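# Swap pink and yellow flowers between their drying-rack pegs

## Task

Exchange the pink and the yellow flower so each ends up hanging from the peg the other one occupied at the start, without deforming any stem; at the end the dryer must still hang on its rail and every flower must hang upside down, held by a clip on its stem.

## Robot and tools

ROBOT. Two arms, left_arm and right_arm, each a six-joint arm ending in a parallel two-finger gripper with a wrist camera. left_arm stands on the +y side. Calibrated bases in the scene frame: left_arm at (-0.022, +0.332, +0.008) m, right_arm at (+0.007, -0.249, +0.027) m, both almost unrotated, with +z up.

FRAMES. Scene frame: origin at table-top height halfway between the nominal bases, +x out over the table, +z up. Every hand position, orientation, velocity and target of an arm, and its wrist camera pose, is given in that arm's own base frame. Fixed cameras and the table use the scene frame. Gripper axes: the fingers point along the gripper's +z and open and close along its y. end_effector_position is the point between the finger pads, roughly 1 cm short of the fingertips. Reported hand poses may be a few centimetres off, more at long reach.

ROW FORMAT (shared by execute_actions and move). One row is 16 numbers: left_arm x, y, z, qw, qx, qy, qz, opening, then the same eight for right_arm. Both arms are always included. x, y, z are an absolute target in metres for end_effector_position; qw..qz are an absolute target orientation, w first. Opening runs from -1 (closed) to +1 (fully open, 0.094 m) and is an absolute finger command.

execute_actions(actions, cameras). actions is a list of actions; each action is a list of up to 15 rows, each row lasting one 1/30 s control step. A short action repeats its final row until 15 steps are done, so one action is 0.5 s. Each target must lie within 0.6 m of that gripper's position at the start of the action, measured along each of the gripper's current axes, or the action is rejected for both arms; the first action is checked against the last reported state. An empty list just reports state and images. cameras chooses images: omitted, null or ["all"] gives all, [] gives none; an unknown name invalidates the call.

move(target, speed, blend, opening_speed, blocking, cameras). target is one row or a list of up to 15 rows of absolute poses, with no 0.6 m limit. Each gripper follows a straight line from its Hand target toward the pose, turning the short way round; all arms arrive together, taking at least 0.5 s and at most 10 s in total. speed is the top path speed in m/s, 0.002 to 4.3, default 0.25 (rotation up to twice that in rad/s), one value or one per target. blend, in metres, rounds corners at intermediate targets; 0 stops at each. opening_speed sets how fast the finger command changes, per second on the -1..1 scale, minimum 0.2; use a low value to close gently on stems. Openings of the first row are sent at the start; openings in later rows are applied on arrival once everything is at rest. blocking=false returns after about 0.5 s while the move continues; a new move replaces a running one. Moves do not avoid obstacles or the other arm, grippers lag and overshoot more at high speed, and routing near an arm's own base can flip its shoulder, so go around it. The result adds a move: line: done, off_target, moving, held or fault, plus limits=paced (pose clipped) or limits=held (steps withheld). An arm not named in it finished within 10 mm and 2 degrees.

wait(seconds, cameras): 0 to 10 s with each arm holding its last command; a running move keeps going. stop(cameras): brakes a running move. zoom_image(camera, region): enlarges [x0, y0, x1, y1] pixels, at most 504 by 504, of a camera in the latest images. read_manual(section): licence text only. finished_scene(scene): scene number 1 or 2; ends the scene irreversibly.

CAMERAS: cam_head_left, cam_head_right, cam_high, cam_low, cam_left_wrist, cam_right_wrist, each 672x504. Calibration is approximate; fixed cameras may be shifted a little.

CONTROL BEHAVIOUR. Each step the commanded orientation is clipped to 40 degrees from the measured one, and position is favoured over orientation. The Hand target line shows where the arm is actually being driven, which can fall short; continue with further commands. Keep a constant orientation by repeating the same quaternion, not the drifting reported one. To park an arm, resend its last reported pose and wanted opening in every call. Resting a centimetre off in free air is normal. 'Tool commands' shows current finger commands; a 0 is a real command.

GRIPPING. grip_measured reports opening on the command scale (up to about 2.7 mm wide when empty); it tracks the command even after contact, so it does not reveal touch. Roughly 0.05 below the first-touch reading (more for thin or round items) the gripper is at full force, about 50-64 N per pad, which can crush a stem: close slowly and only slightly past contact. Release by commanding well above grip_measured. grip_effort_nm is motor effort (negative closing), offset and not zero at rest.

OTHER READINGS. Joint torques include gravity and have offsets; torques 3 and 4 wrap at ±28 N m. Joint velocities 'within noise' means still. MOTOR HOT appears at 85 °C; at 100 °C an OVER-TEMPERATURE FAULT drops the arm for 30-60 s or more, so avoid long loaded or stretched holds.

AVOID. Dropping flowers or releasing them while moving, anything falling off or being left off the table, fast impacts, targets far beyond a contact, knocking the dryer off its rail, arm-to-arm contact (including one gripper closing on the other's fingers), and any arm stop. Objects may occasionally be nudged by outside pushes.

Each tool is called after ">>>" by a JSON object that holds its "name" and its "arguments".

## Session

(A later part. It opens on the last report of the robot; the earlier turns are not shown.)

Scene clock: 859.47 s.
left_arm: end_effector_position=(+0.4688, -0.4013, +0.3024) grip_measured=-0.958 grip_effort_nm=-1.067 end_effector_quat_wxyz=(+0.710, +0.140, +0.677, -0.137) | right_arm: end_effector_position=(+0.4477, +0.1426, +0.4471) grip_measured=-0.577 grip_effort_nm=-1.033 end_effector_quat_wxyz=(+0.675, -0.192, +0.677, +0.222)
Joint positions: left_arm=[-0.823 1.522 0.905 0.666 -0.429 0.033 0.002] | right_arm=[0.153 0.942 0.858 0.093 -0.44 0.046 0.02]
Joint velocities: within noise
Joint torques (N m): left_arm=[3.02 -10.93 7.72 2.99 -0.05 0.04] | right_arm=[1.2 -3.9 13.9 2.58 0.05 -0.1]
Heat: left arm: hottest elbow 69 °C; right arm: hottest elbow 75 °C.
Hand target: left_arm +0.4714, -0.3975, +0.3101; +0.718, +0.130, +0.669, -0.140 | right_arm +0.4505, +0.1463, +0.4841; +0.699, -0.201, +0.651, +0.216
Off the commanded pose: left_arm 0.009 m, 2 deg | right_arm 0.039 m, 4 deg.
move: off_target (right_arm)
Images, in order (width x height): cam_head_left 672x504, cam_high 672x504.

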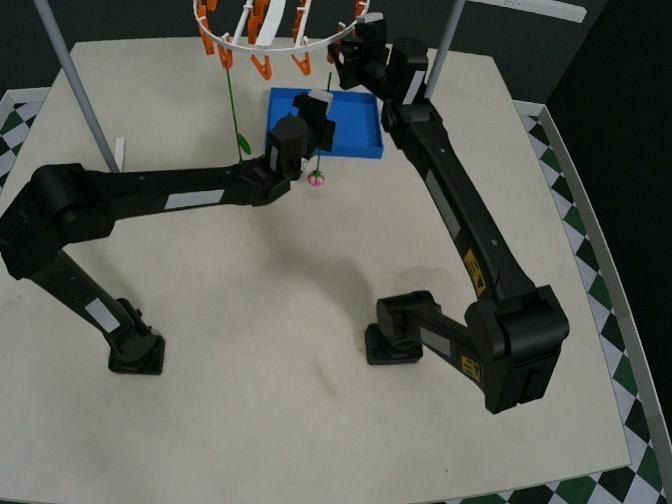

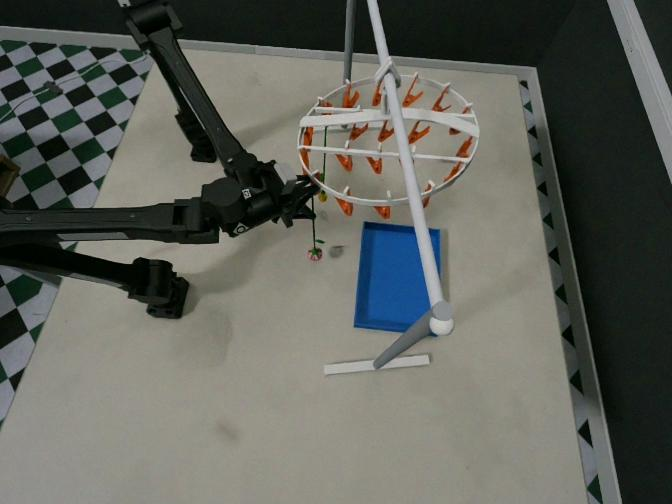

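>>> {"name": "move", "arguments": {"target": [[0.4835,-0.4075,0.345,0.7180,0.1301,0.6695,-0.1395,-1,0.453,0.147,0.485,0.6987,-0.2017,0.6515,0.2163,-0.95],[0.4855,-0.4085,0.368,0.7180,0.1301,0.6695,-0.1395,-1,0.453,0.147,0.485,0.6987,-0.2017,0.6515,0.2163,-0.95]], "speed": 0.06, "cameras": ["cam_head_left","cam_high"]}}

>>> {"name": "zoom_image", "arguments": {"camera": "cam_high", "region": [292, 158, 342, 208]}}

>>> {"name": "zoom_image", "arguments": {"camera": "cam_head_left", "region": [310, 40, 360, 90]}}

Scene clock: 869.47 s.
left_arm: end_effector_position=(+0.4740, -0.4069, +0.3242) grip_measured=-0.958 grip_effort_nm=-1.062 end_effector_quat_wxyz=(+0.698, +0.149, +0.689, -0.128) | right_arm: end_effector_position=(+0.4477, +0.1426, +0.4477) grip_measured=-0.577 grip_effort_nm=-1.028 end_effector_quat_wxyz=(+0.675, -0.192, +0.677, +0.222)
Joint positions: left_arm=[-0.823 1.491 0.968 0.53 -0.429 0.033 0.002] | right_arm=[0.153 0.942 0.859 0.094 -0.44 0.046 0.02]
Joint velocities: within noise
Joint torques (N m): left_arm=[3.43 -12.1 12.23 1.84 0.13 0.04] | right_arm=[1.2 -3.84 13.82 2.56 0.06 -0.11]
Heat: left arm: hottest elbow 67 °C; right arm: hottest elbow 77 °C.
Hand target: left_arm +0.4831, -0.4066, +0.3676; +0.718, +0.130, +0.669, -0.139 | right_arm +0.4505, +0.1463, +0.4842; +0.699, -0.202, +0.651, +0.216
Off the commanded pose: left_arm 0.045 m, 4 deg | right_arm 0.038 m, 4 deg.
move: off_target (left_arm, right_arm)
Images, in order (width x height): cam_head_left 672x504, cam_high 672x504.

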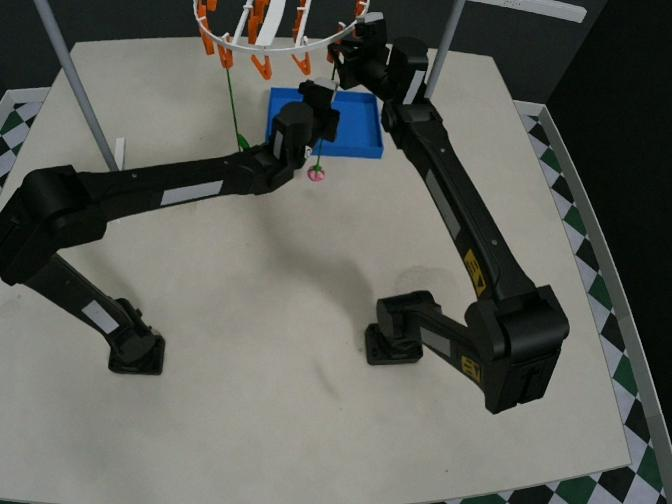

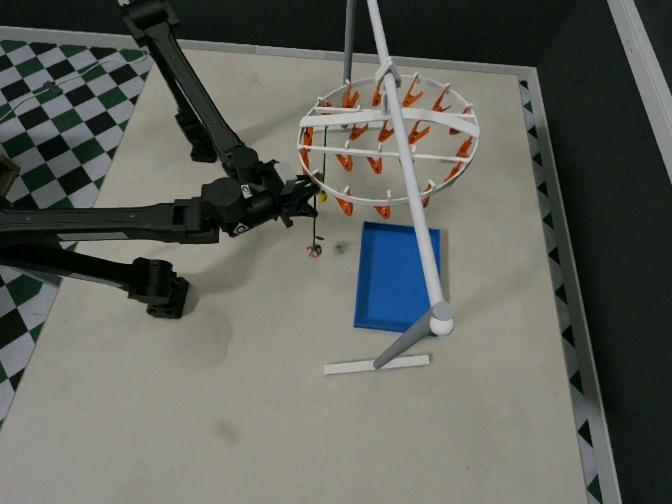

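Scaled by 10.080 from the camera's 672x504 image, which has a finer 960x720 frame.

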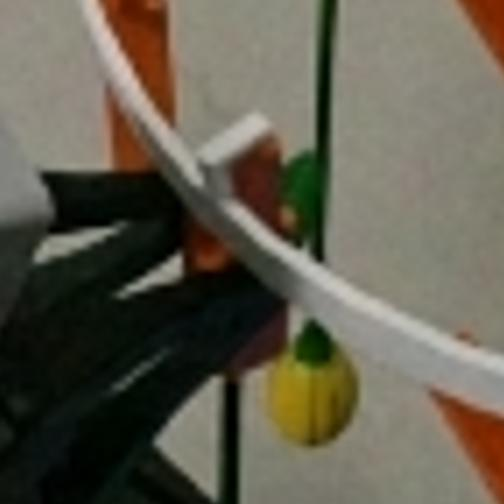

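Scaled by 10.080 from the camera's 672x504 image, which has a finer 960x720 frame.

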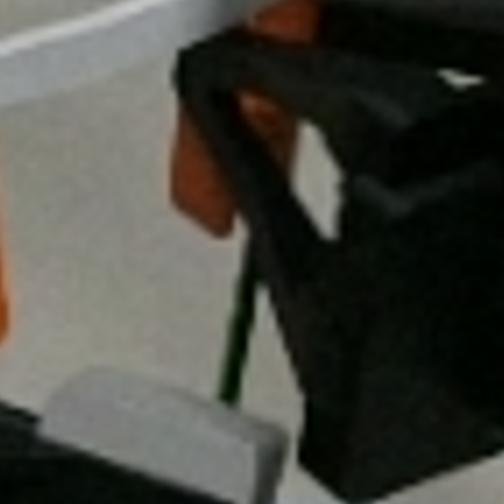

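>>> {"name": "move", "arguments": {"target": [0.488,-0.4095,0.384,0.7180,0.1301,0.6695,-0.1395,-1,0.453,0.147,0.485,0.6987,-0.2017,0.6515,0.2163,-0.95], "speed": 0.06, "cameras": ["cam_head_left","cam_high"]}}

>>> {"name": "zoom_image", "arguments": {"camera": "cam_high", "region": [292, 158, 342, 208]}}

>>> {"name": "zoom_image", "arguments": {"camera": "cam_head_left", "region": [310, 40, 360, 90]}}

Scene clock: 875.00 s.
left_arm: end_effector_position=(+0.4771, -0.4085, +0.3318) grip_measured=-0.958 grip_effort_nm=-1.067 end_effector_quat_wxyz=(+0.694, +0.151, +0.693, -0.125) | right_arm: end_effector_position=(+0.4479, +0.1426, +0.4501) grip_measured=-0.577 grip_effort_nm=-1.043 end_effector_quat_wxyz=(+0.677, -0.192, +0.675, +0.221)
Joint positions: left_arm=[-0.821 1.484 0.993 0.484 -0.427 0.033 0.002] | right_arm=[0.153 0.942 0.863 0.095 -0.44 0.046 0.02]
Joint velocities: within noise
Joint torques (N m): left_arm=[3.49 -12.69 12.77 1.81 0.14 0.04] | right_arm=[1.2 -3.84 13.63 2.55 0.03 -0.1]
Heat: left arm: hottest elbow 67 °C; right arm: hottest elbow 76 °C.
Hand target: left_arm +0.4851, -0.4068, +0.3836; +0.718, +0.130, +0.669, -0.139 | right_arm +0.4508, +0.1463, +0.4842; +0.699, -0.201, +0.651, +0.216
Off the commanded pose: left_arm 0.053 m, 5 deg | right_arm 0.036 m, 4 deg.
move: off_target (left_arm, right_arm)
Images, in order (width x height): cam_head_left 672x504, cam_high 672x504.

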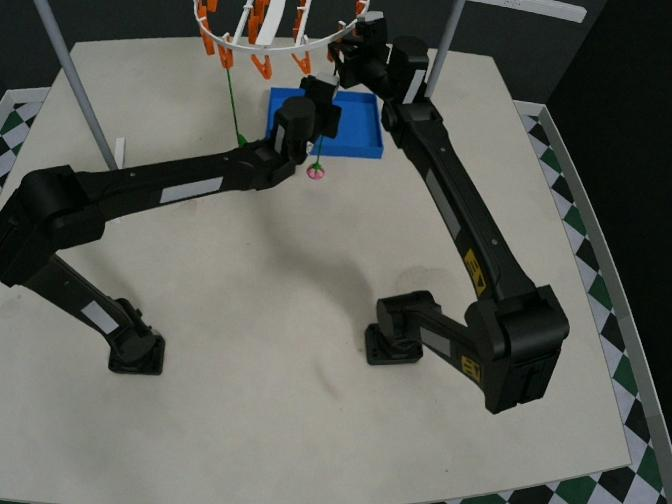

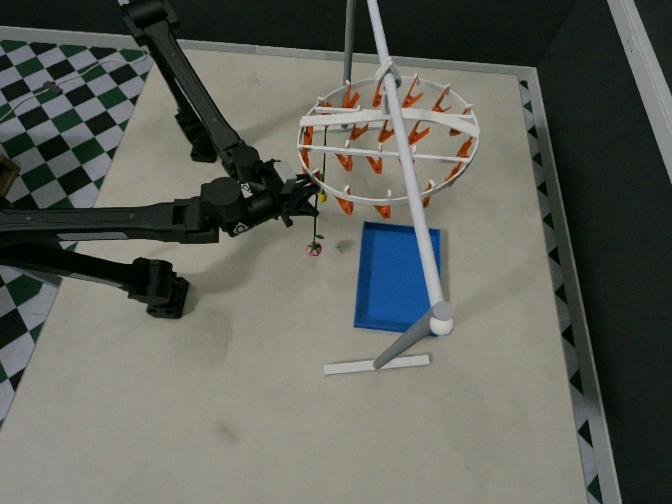

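Scaled by 10.080 from the camera's 672x504 image, which has a finer 960x720 frame.

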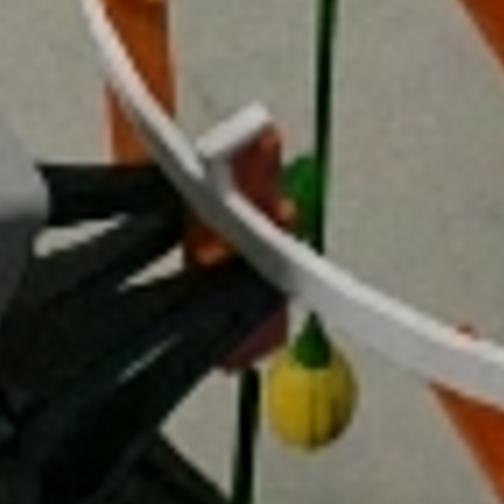

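Scaled by 10.080 from the camera's 672x504 image, which has a finer 960x720 frame.

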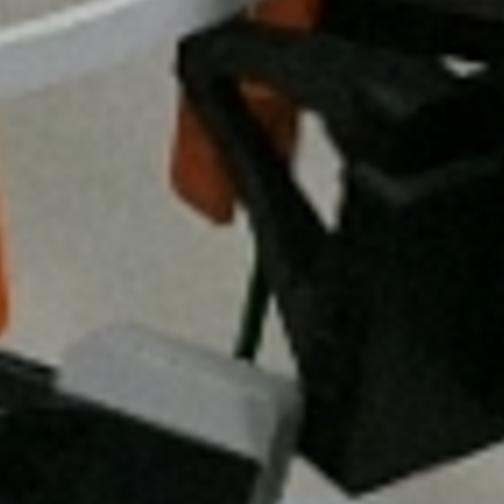

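>>> {"name": "move", "arguments": {"target": [[0.484,-0.4045,0.320,0.7180,0.1301,0.6695,-0.1395,-1,0.453,0.147,0.485,0.6987,-0.2017,0.6515,0.2163,-0.95],[0.483,-0.3975,0.320,0.7180,0.1301,0.6695,-0.1395,-1,0.453,0.147,0.485,0.6987,-0.2017,0.6515,0.2163,-0.95]], "speed": 0.06, "cameras": ["cam_head_left","cam_high"]}}

>>> {"name": "zoom_image", "arguments": {"camera": "cam_high", "region": [292, 158, 342, 208]}}

>>> {"name": "zoom_image", "arguments": {"camera": "cam_head_left", "region": [310, 40, 360, 90]}}

Scene clock: 885.83 s.
left_arm: end_effector_position=(+0.4780, -0.4022, +0.3158) grip_measured=-0.958 grip_effort_nm=-1.067 end_effector_quat_wxyz=(+0.711, +0.138, +0.675, -0.137) | right_arm: end_effector_position=(+0.4480, +0.1428, +0.4532) grip_measured=-0.577 grip_effort_nm=-1.028 end_effector_quat_wxyz=(+0.679, -0.192, +0.673, +0.221)
Joint positions: left_arm=[-0.81 1.519 0.94 0.633 -0.417 0.033 0.002] | right_arm=[0.153 0.942 0.867 0.098 -0.44 0.046 0.02]
Joint velocities: within noise
Joint torques (N m): left_arm=[3.55 -10.64 7.86 3.06 0.15 0.02] | right_arm=[1.2 -3.6 13.34 2.4 0.04 -0.11]
Heat: left arm: hottest elbow 71 °C; right arm: hottest elbow 76 °C.
Hand target: left_arm +0.4828, -0.3975, +0.3201; +0.718, +0.130, +0.669, -0.140 | right_arm +0.4512, +0.1464, +0.4841; +0.699, -0.201, +0.652, +0.216
Off the commanded pose: left_arm 0.008 m, 1 deg | right_arm 0.032 m, 4 deg.
move: off_target (right_arm)
Images, in order (width x height): cam_head_left 672x504, cam_high 672x504.

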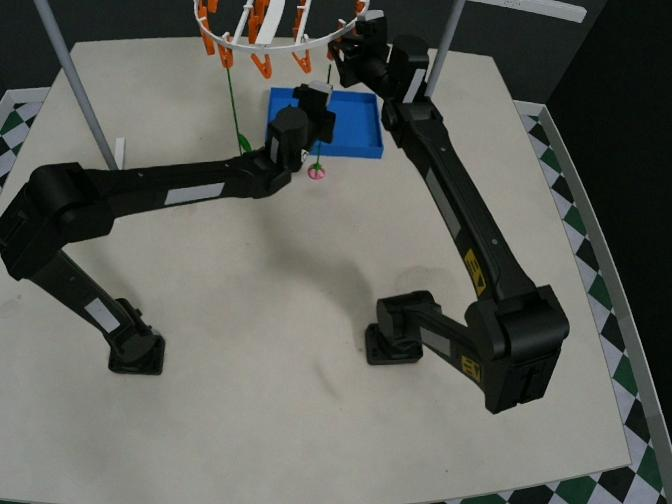

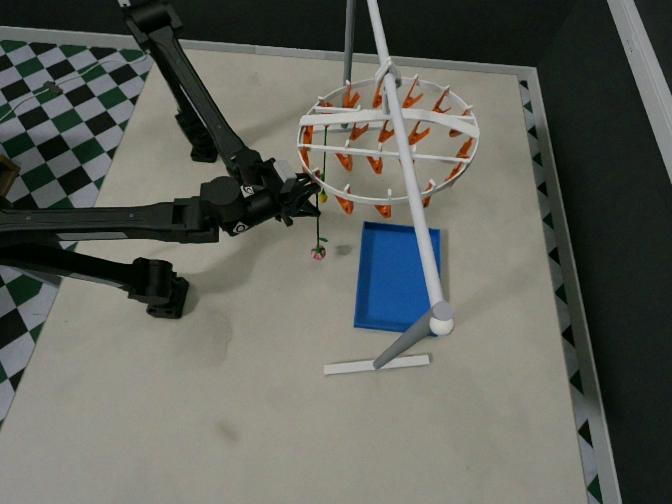

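Scaled by 10.080 from the camera's 672x504 image, which has a finer 960x720 frame.

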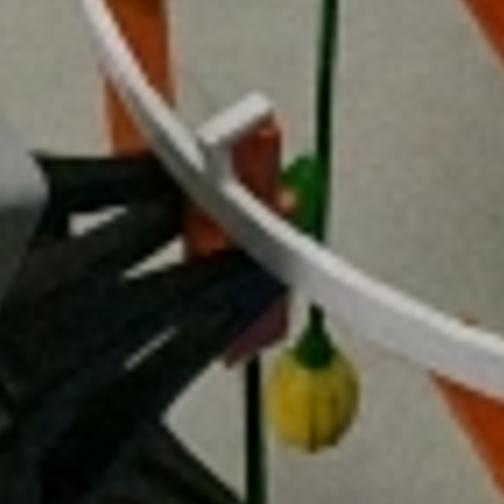

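Scaled by 10.080 from the camera's 672x504 image, which has a finer 960x720 frame.

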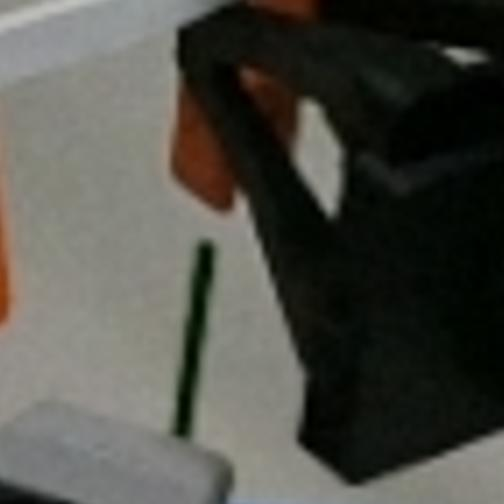

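>>> {"name": "move", "arguments": {"target": [[0.485,-0.402,0.350,0.7180,0.1301,0.6695,-0.1395,-1,0.453,0.147,0.485,0.6987,-0.2017,0.6515,0.2163,-0.95],[0.487,-0.405,0.382,0.7180,0.1301,0.6695,-0.1395,-1,0.453,0.147,0.485,0.6987,-0.2017,0.6515,0.2163,-0.95]], "speed": 0.06, "cameras": ["cam_head_left","cam_high"]}}

>>> {"name": "zoom_image", "arguments": {"camera": "cam_high", "region": [292, 158, 342, 208]}}

>>> {"name": "zoom_image", "arguments": {"camera": "cam_head_left", "region": [310, 40, 360, 90]}}

Scene clock: 893.40 s.
left_arm: end_effector_position=(+0.4781, -0.4023, +0.3388) grip_measured=-0.958 grip_effort_nm=-1.062 end_effector_quat_wxyz=(+0.698, +0.148, +0.688, -0.129) | right_arm: end_effector_position=(+0.4481, +0.1428, +0.4530) grip_measured=-0.577 grip_effort_nm=-1.033 end_effector_quat_wxyz=(+0.679, -0.192, +0.673, +0.221)
Joint positions: left_arm=[-0.81 1.47 0.987 0.492 -0.416 0.033 0.002] | right_arm=[0.153 0.942 0.867 0.098 -0.44 0.046 0.02]
Joint velocities: within noise
Joint torques (N m): left_arm=[3.02 -11.93 12.46 1.69 -0.05 0.03] | right_arm=[1.26 -3.55 13.33 2.41 0.05 -0.11]
Heat: left arm: hottest elbow 69 °C; right arm: hottest elbow 74 °C.
Hand target: left_arm +0.4847, -0.4032, +0.3817; +0.718, +0.130, +0.669, -0.140 | right_arm +0.4512, +0.1464, +0.4841; +0.699, -0.201, +0.652, +0.216
Off the commanded pose: left_arm 0.044 m, 4 deg | right_arm 0.033 m, 4 deg.
move: off_target (left_arm, right_arm)
Images, in order (width x height): cam_head_left 672x504, cam_high 672x504.

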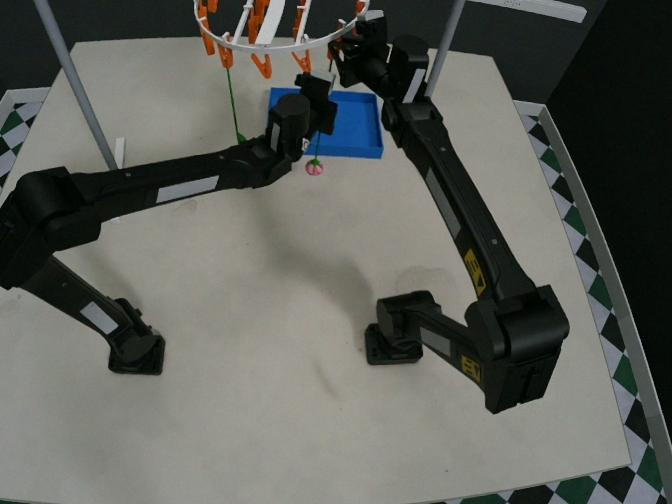

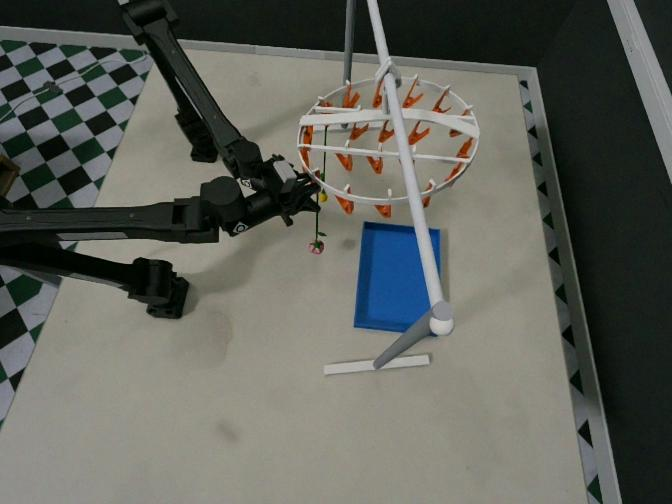

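Scaled by 10.080 from the camera's 672x504 image, which has a finer 960x720 frame.

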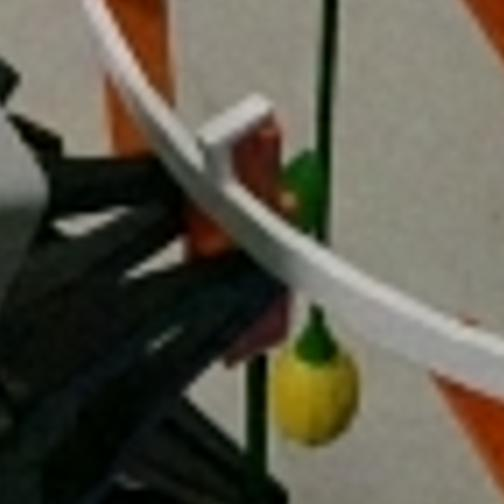

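Scaled by 10.080 from the camera's 672x504 image, which has a finer 960x720 frame.

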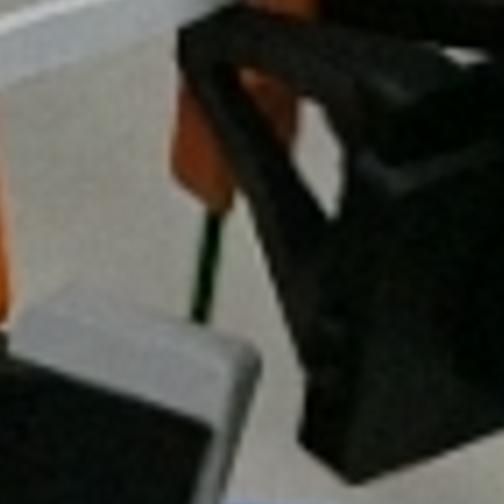

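>>> {"name": "move", "arguments": {"target": [0.488,-0.4055,0.394,0.7180,0.1301,0.6695,-0.1395,-1,0.453,0.147,0.485,0.6987,-0.2017,0.6515,0.2163,-0.95], "speed": 0.05, "cameras": ["cam_head_left","cam_high"]}}

>>> {"name": "zoom_image", "arguments": {"camera": "cam_high", "region": [282, 148, 342, 208]}}

>>> {"name": "zoom_image", "arguments": {"camera": "cam_head_left", "region": [280, 30, 360, 110]}}

Scene clock: 899.23 s.
left_arm: end_effector_position=(+0.4792, -0.4036, +0.3466) grip_measured=-0.958 grip_effort_nm=-1.067 end_effector_quat_wxyz=(+0.696, +0.149, +0.690, -0.127) | right_arm: end_effector_position=(+0.4482, +0.1427, +0.4530) grip_measured=-0.577 grip_effort_nm=-1.033 end_effector_quat_wxyz=(+0.679, -0.192, +0.673, +0.221)
Joint positions: left_arm=[-0.81 1.462 1.006 0.459 -0.416 0.033 0.002] | right_arm=[0.153 0.942 0.867 0.098 -0.439 0.046 0.02]
Joint velocities: within noise
Joint torques (N m): left_arm=[3.14 -12.16 12.74 1.69 -0.02 0.03] | right_arm=[1.32 -3.84 13.39 2.4 0 -0.09]
Heat: left arm: hottest elbow 71 °C; right arm: hottest elbow 72 °C.
Hand target: left_arm +0.4854, -0.4034, +0.3937; +0.718, +0.130, +0.669, -0.140 | right_arm +0.4511, +0.1465, +0.4842; +0.699, -0.202, +0.651, +0.216
Off the commanded pose: left_arm 0.048 m, 4 deg | right_arm 0.033 m, 4 deg.
move: off_target (left_arm, right_arm)
Images, in order (width x height): cam_head_left 672x504, cam_high 672x504.

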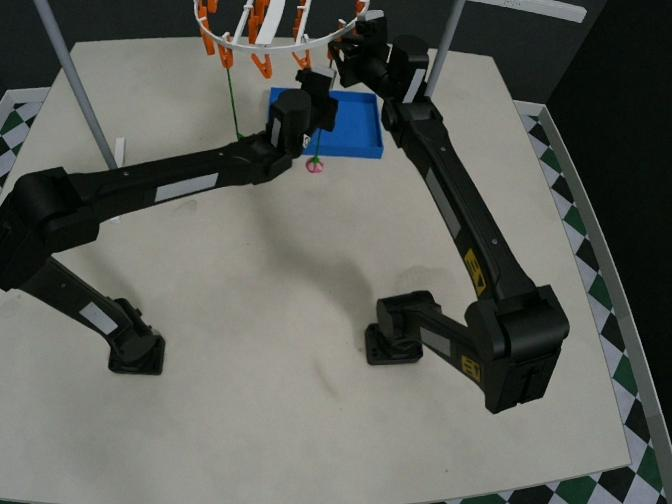

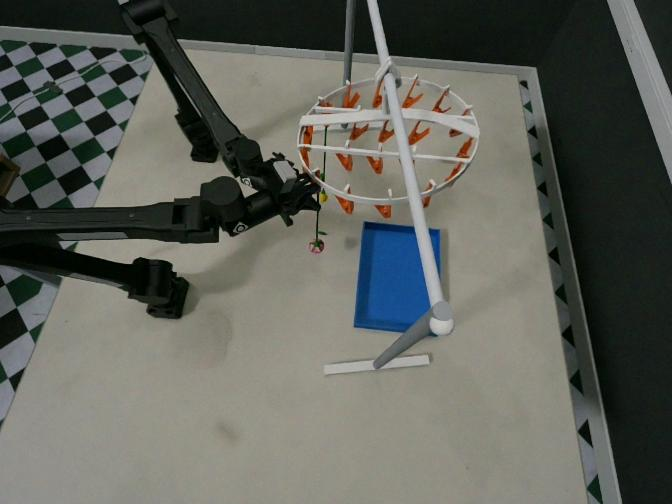

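Scaled by 8.400 from the camera's 672x504 image, which has a finer 960x720 frame.

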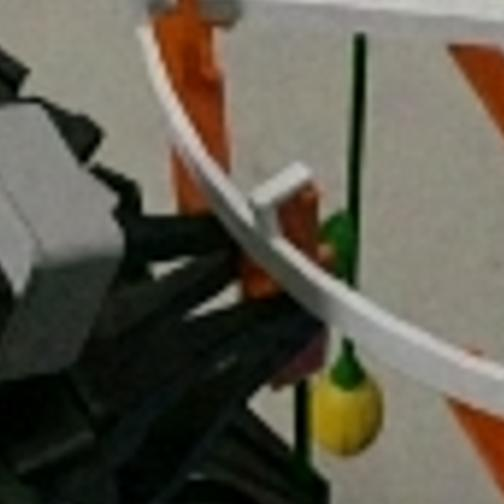

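Scaled by 6.300 from the camera's 672x504 image, which has a finer 960x720 frame.

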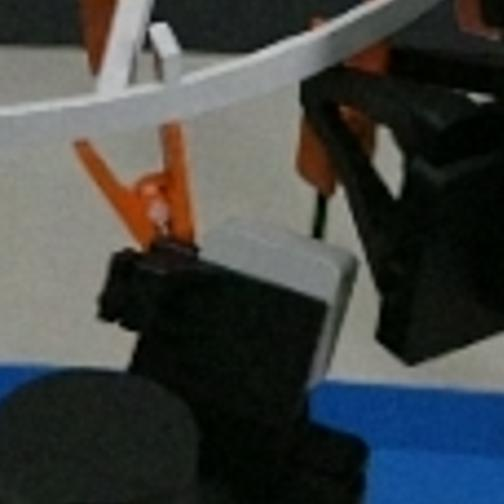

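>>> {"name": "move", "arguments": {"target": [0.488,-0.4055,0.394,0.7180,0.1301,0.6695,-0.1395,-1,0.453,0.147,0.485,0.6987,-0.2017,0.6515,0.2163,0.4], "opening_speed": 1.0, "cameras": ["cam_head_left","cam_high","cam_right_wrist"]}}

>>> {"name": "zoom_image", "arguments": {"camera": "cam_high", "region": [282, 148, 342, 208]}}

>>> {"name": "zoom_image", "arguments": {"camera": "cam_head_left", "region": [280, 30, 360, 110]}}

Scene clock: 904.13 s.
left_arm: end_effector_position=(+0.4799, -0.3977, +0.3553) grip_measured=-0.958 grip_effort_nm=-1.062 end_effector_quat_wxyz=(+0.700, +0.135, +0.689, -0.134) | right_arm: end_effector_position=(+0.4543, +0.1322, +0.4580) grip_measured=+0.397 grip_effort_nm=0.115 end_effector_quat_wxyz=(+0.687, -0.182, +0.672, +0.207)
Joint positions: left_arm=[-0.805 1.448 1.007 0.458 -0.423 0.011 0.002] | right_arm=[0.134 0.948 0.877 0.102 -0.424 0.041 0.066]
Joint velocities: within noise
Joint torques (N m): left_arm=[2.67 -10.87 12.86 1.7 0.17 0.29] | right_arm=[2.67 -4.54 12.62 2.26 -0.63 -0.06]
Heat: left arm: hottest elbow 71 °C; right arm: hottest elbow 71 °C.
Hand target: left_arm +0.4858, -0.4035, +0.3936; +0.718, +0.130, +0.669, -0.139 | right_arm +0.4514, +0.1462, +0.4846; +0.699, -0.202, +0.651, +0.216
Off the commanded pose: left_arm 0.040 m, 3 deg | right_arm 0.031 m, 4 deg.
move: off_target (left_arm, right_arm)
camera_calibration:
cam_right_wrist: T_world_to_cam=[[0.534966, -0.844653, -0.0193127, -0.123587], [-0.33802, -0.193026, -0.921132, 0.642184], [0.774309, 0.499302, -0.388772, -0.152832], [0, 0, 0, 1]] pos_world=[0.401525, 0.0958791, 0.529733]
Images, in order (width x height): cam_head_left 672x504, cam_high 672x504, cam_right_wrist 672x504.

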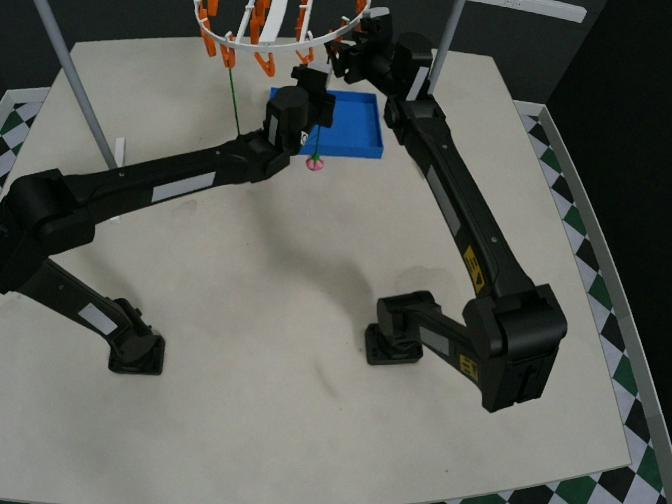

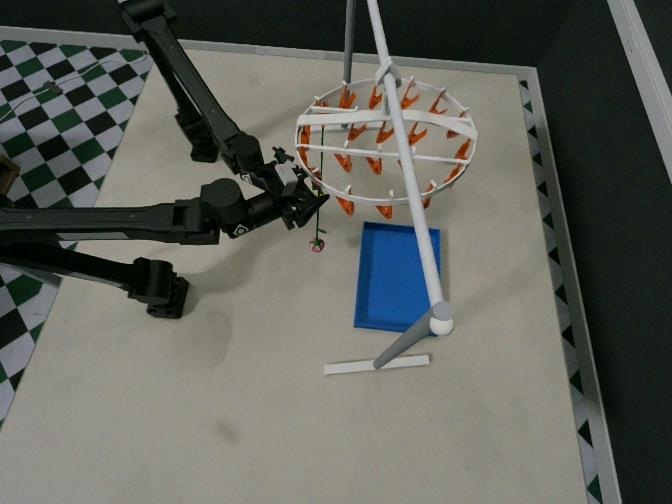

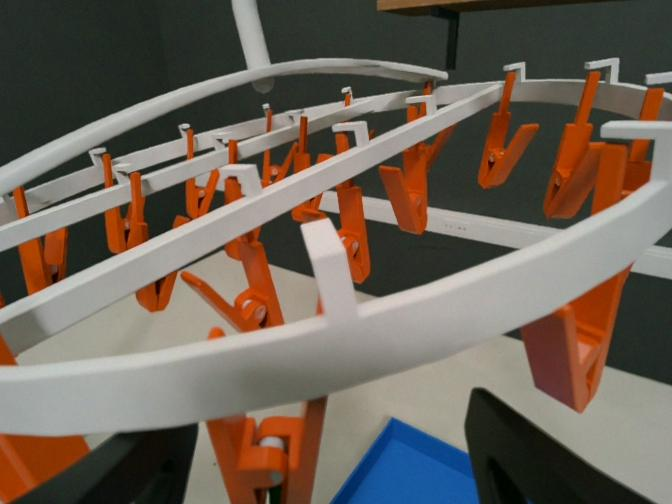

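Scaled by 8.400 from the camera's 672x504 image, which has a finer 960x720 frame.

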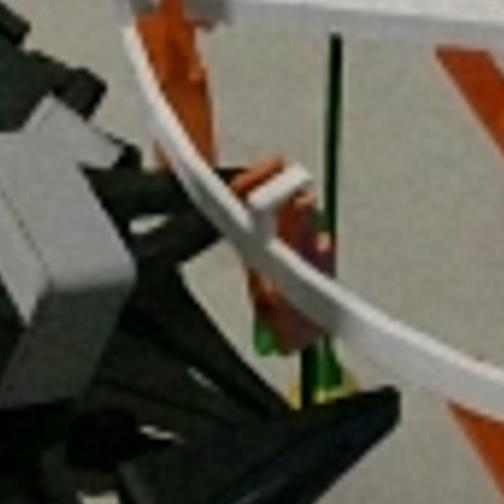

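Scaled by 6.300 from the camera's 672x504 image, which has a finer 960x720 frame.

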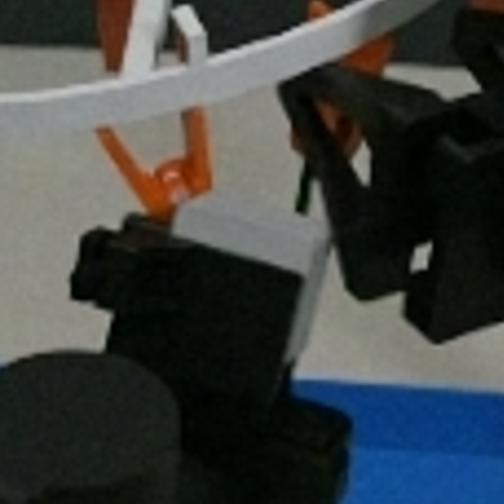

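>>> {"name": "move", "arguments": {"target": [[0.488,-0.4055,0.394,0.7180,0.1301,0.6695,-0.1395,-1,0.360,0.078,0.480,0.6987,-0.2017,0.6515,0.2163,0.4],[0.488,-0.4055,0.394,0.7180,0.1301,0.6695,-0.1395,-1,0.335,0.02,0.46,0.6987,-0.2017,0.6515,0.2163,0.4]], "speed": 0.12, "cameras": ["cam_head_left","cam_high","cam_right_wrist"]}}

>>> {"name": "zoom_image", "arguments": {"camera": "cam_high", "region": [282, 148, 342, 208]}}

>>> {"name": "zoom_image", "arguments": {"camera": "cam_head_left", "region": [280, 30, 360, 110]}}

Scene clock: 911.70 s.
left_arm: end_effector_position=(+0.4798, -0.3980, +0.3594) grip_measured=-0.958 grip_effort_nm=-1.067 end_effector_quat_wxyz=(+0.702, +0.138, +0.686, -0.131) | right_arm: end_effector_position=(+0.3368, +0.0226, +0.4612) grip_measured=+0.399 grip_effort_nm=0.066 end_effector_quat_wxyz=(+0.696, -0.207, +0.653, +0.216)
Joint positions: left_arm=[-0.805 1.445 1.012 0.457 -0.421 0.023 0.002] | right_arm=[-0.365 0.63 0.719 0.022 -0.97 0.085 0.066]
Joint velocities: within noise
Joint torques (N m): left_arm=[2.67 -10.58 12.66 1.74 0.13 0.15] | right_arm=[-0.15 0.09 8.38 2.39 -0.03 0.18]
Heat: left arm: hottest elbow 71 °C; right arm: hottest elbow 70 °C.
Hand target: left_arm +0.4861, -0.4039, +0.3938; +0.718, +0.130, +0.669, -0.139 | right_arm +0.3350, +0.0202, +0.4601; +0.698, -0.202, +0.652, +0.216
Off the commanded pose: left_arm 0.036 m, 3 deg | right_arm 0.003 m, 1 deg.
move: off_target (left_arm)
camera_calibration:
cam_right_wrist: T_world_to_cam=[[0.574971, -0.818023, 0.0157107, -0.183551], [-0.284232, -0.217713, -0.933709, 0.572482], [0.767216, 0.53239, -0.357687, -0.0185035], [0, 0, 0, 1]] pos_world=[0.28245, -0.0156608, 0.530798]
Images, in order (width x height): cam_head_left 672x504, cam_high 672x504, cam_right_wrist 672x504.

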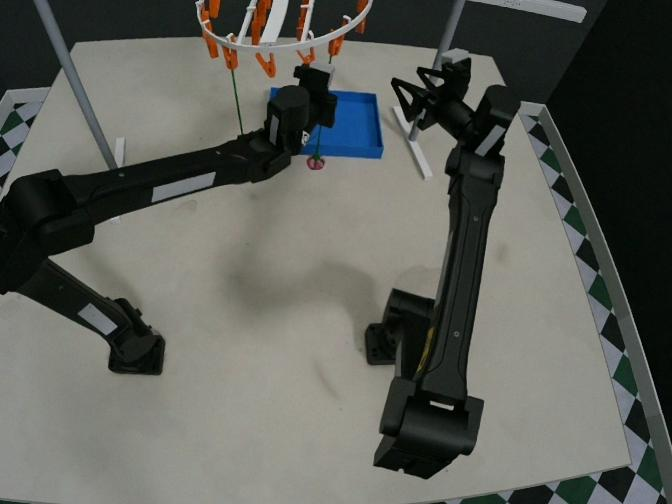

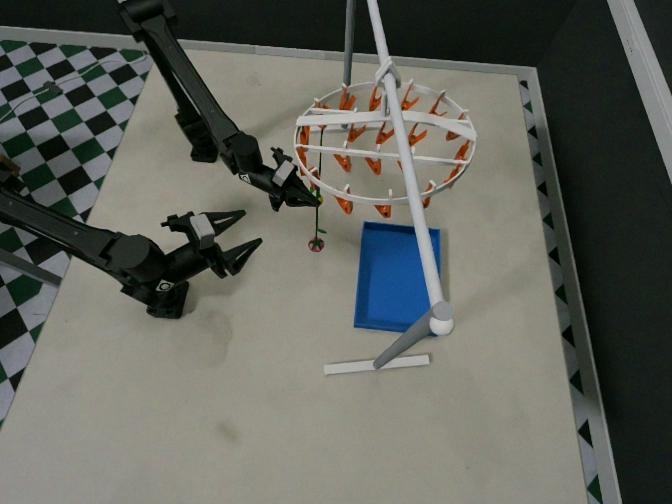

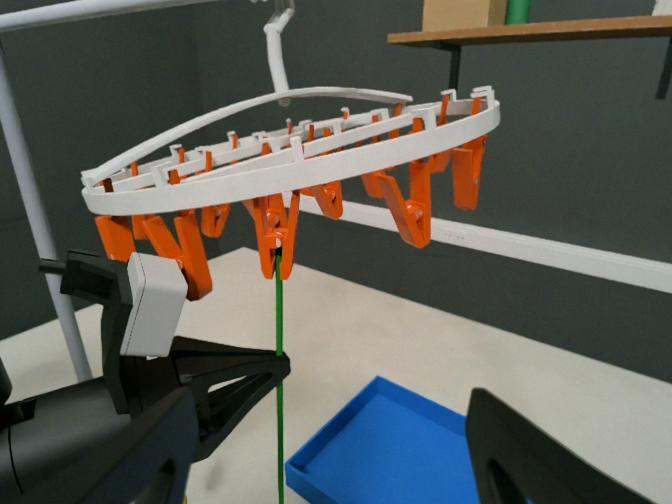

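Scaled by 8.400 from the camera's 672x504 image, which has a finer 960x720 frame.

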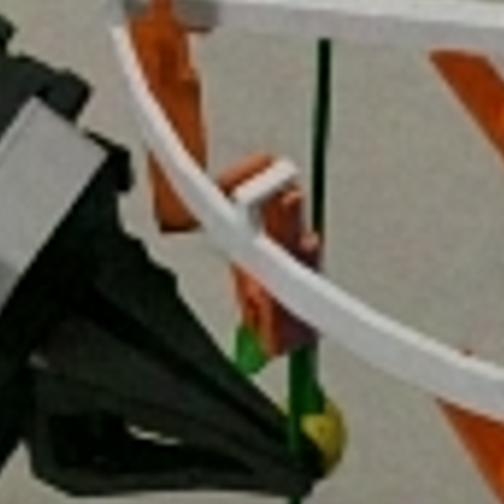

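Scaled by 6.300 from the camera's 672x504 image, which has a finer 960x720 frame.

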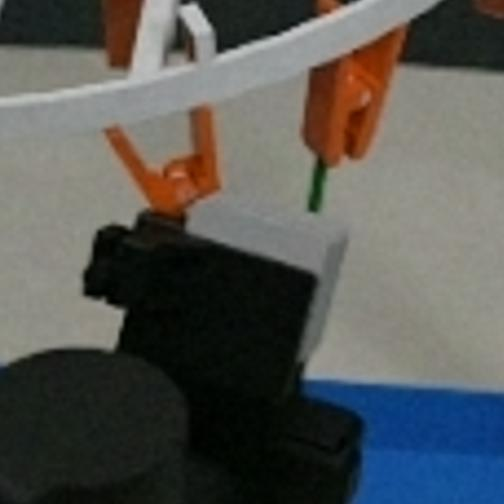

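>>> {"name": "move", "arguments": {"target": [[0.481,-0.400,0.362,0.7180,0.1301,0.6695,-0.1395,-1,0.335,0.02,0.46,0.6987,-0.2017,0.6515,0.2163,0.4],[0.481,-0.400,0.358,0.7180,0.1301,0.6695,-0.1395,-0.5,0.335,0.02,0.46,0.6987,-0.2017,0.6515,0.2163,0.4],[0.481,-0.400,0.355,0.7180,0.1301,0.6695,-0.1395,0.0,0.335,0.02,0.46,0.6987,-0.2017,0.6515,0.2163,0.4],[0.479,-0.399,0.340,0.7180,0.1301,0.6695,-0.1395,0.0,0.335,0.02,0.46,0.6987,-0.2017,0.6515,0.2163,0.4]], "speed": 0.04, "opening_speed": 0.6, "cameras": ["cam_head_left","cam_high","cam_right_wrist"]}}

Scene clock: 921.50 s.
left_arm: end_effector_position=(+0.4779, -0.3960, +0.3421) grip_measured=-0.002 grip_effort_nm=0.056 end_effector_quat_wxyz=(+0.715, +0.129, +0.673, -0.140) | right_arm: end_effector_position=(+0.3368, +0.0224, +0.4614) grip_measured=+0.399 grip_effort_nm=0.066 end_effector_quat_wxyz=(+0.696, -0.207, +0.652, +0.216)
Joint positions: left_arm=[-0.805 1.475 0.963 0.577 -0.421 0.023 0.047] | right_arm=[-0.366 0.63 0.719 0.023 -0.97 0.087 0.066]
Joint velocities: within noise
Joint torques (N m): left_arm=[2.37 -9.64 8.13 2.99 0.01 0.14] | right_arm=[-0.15 -0.03 8.34 2.4 -0.05 0.18]
Heat: left arm: hottest elbow 72 °C; right arm: hottest elbow 68 °C.
Hand target: left_arm +0.4789, -0.3990, +0.3401; +0.718, +0.130, +0.670, -0.140 | right_arm +0.3350, +0.0200, +0.4601; +0.699, -0.202, +0.652, +0.216
Off the commanded pose: left_arm 0.004 m, 1 deg | right_arm 0.003 m, 1 deg.
move: done
camera_calibration:
cam_right_wrist: T_world_to_cam=[[0.574743, -0.818195, 0.0150884, -0.183244], [-0.284128, -0.216809, -0.933951, 0.57276], [0.767426, 0.532495, -0.357081, -0.0187576], [0, 0, 0, 1]] pos_world=[0.28245, -0.0157612, 0.530997]
Images, in order (width x height): cam_head_left 672x504, cam_high 672x504, cam_right_wrist 672x504.

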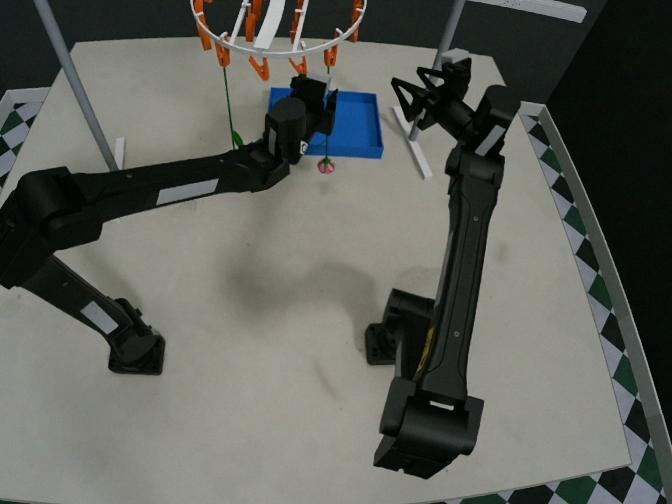

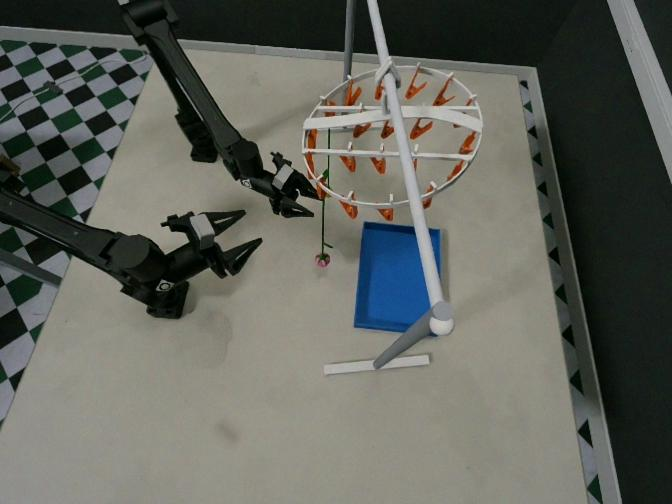

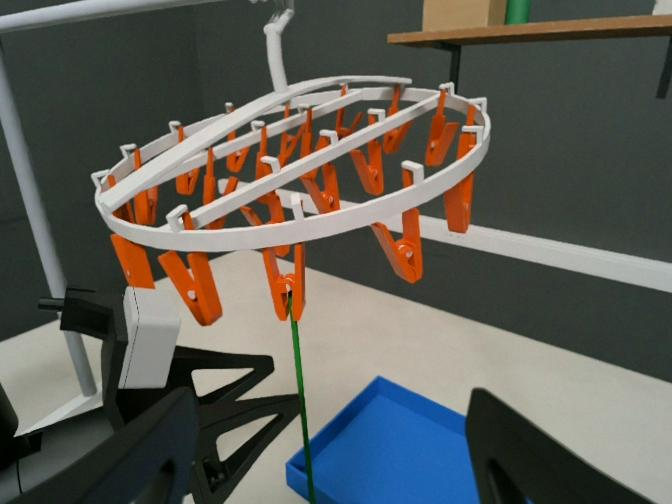

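>>> {"name": "move", "arguments": {"target": [[0.376,-0.357,0.33,0.7180,0.1301,0.6695,-0.1395,0.0,0.335,0.02,0.46,0.6987,-0.2017,0.6515,0.2163,0.4],[0.32,-0.30,0.30,0.7180,0.1301,0.6695,-0.1395,0.0,0.32,0.0,0.42,0.6987,-0.2017,0.6515,0.2163,0.4]], "speed": 0.1, "cameras": ["cam_head_left","cam_high","cam_right_wrist","cam_low"]}}

Scene clock: 928.20 s.
left_arm: end_effector_position=(+0.3252, -0.2986, +0.2897) grip_measured=-0.002 grip_effort_nm=0.051 end_effector_quat_wxyz=(+0.709, +0.132, +0.680, -0.131) | right_arm: end_effector_position=(+0.3222, +0.0021, +0.4214) grip_measured=+0.399 grip_effort_nm=0.066 end_effector_quat_wxyz=(+0.697, -0.207, +0.652, +0.216)
Joint positions: left_arm=[-0.957 1.067 0.467 0.649 -0.581 0.036 0.047] | right_arm=[-0.484 0.608 0.602 0.144 -1.088 0.117 0.066]
Joint velocities: within noise
Joint torques (N m): left_arm=[1.73 -5.54 7.64 2.85 -0.06 0.16] | right_arm=[-0.21 0.26 8.29 2.28 -0.04 0.19]
Heat: left arm: hottest elbow 70 °C; right arm: hottest elbow 67 °C.
Hand target: left_arm +0.3202, -0.2999, +0.3000; +0.718, +0.130, +0.670, -0.140 | right_arm +0.3200, +0.0001, +0.4201; +0.699, -0.202, +0.652, +0.216
Off the commanded pose: left_arm 0.012 m, 2 deg | right_arm 0.003 m, 1 deg.
move: off_target (left_arm)
camera_calibration:
cam_right_wrist: T_world_to_cam=[[0.574935, -0.818065, 0.0148041, -0.190928], [-0.283734, -0.216314, -0.934186, 0.526744], [0.767427, 0.532896, -0.356479, -0.0112376], [0, 0, 0, 1]] pos_world=[0.26785, -0.036261, 0.490897]
Images, in order (width x height): cam_head_left 672x504, cam_high 672x504, cam_low 672x504, cam_right_wrist 672x504.

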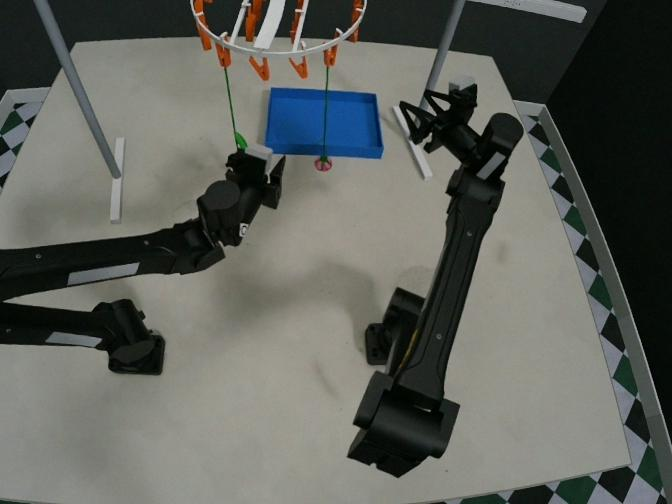

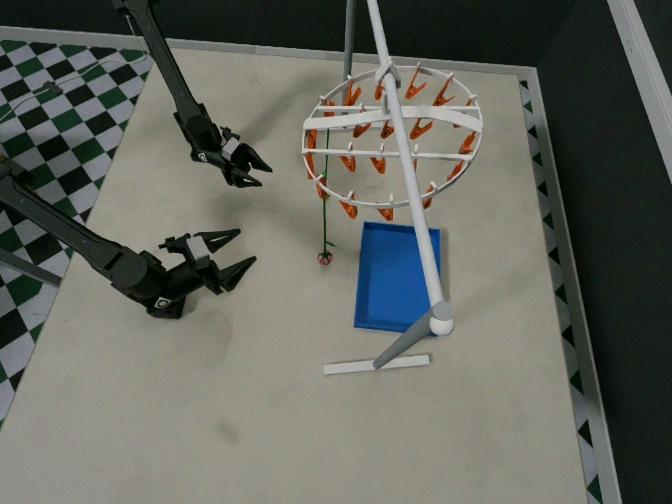

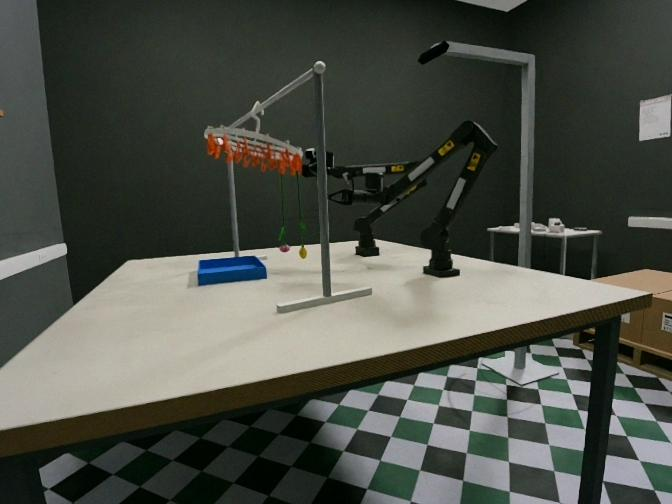

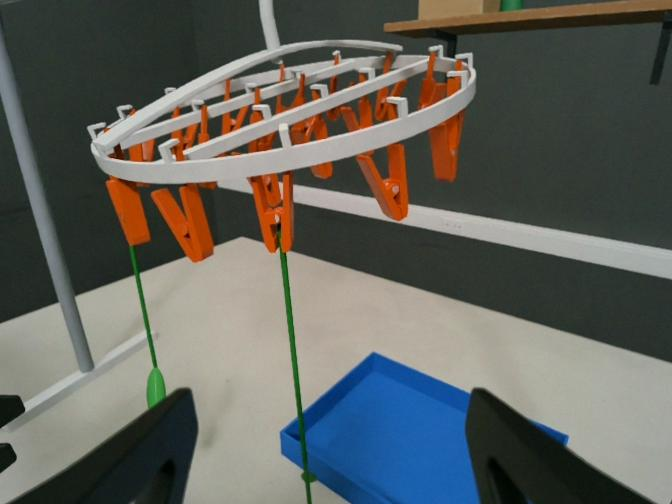

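>>> {"name": "finished_scene", "arguments": {"scene": 2}}

The scene is finished: the task was done.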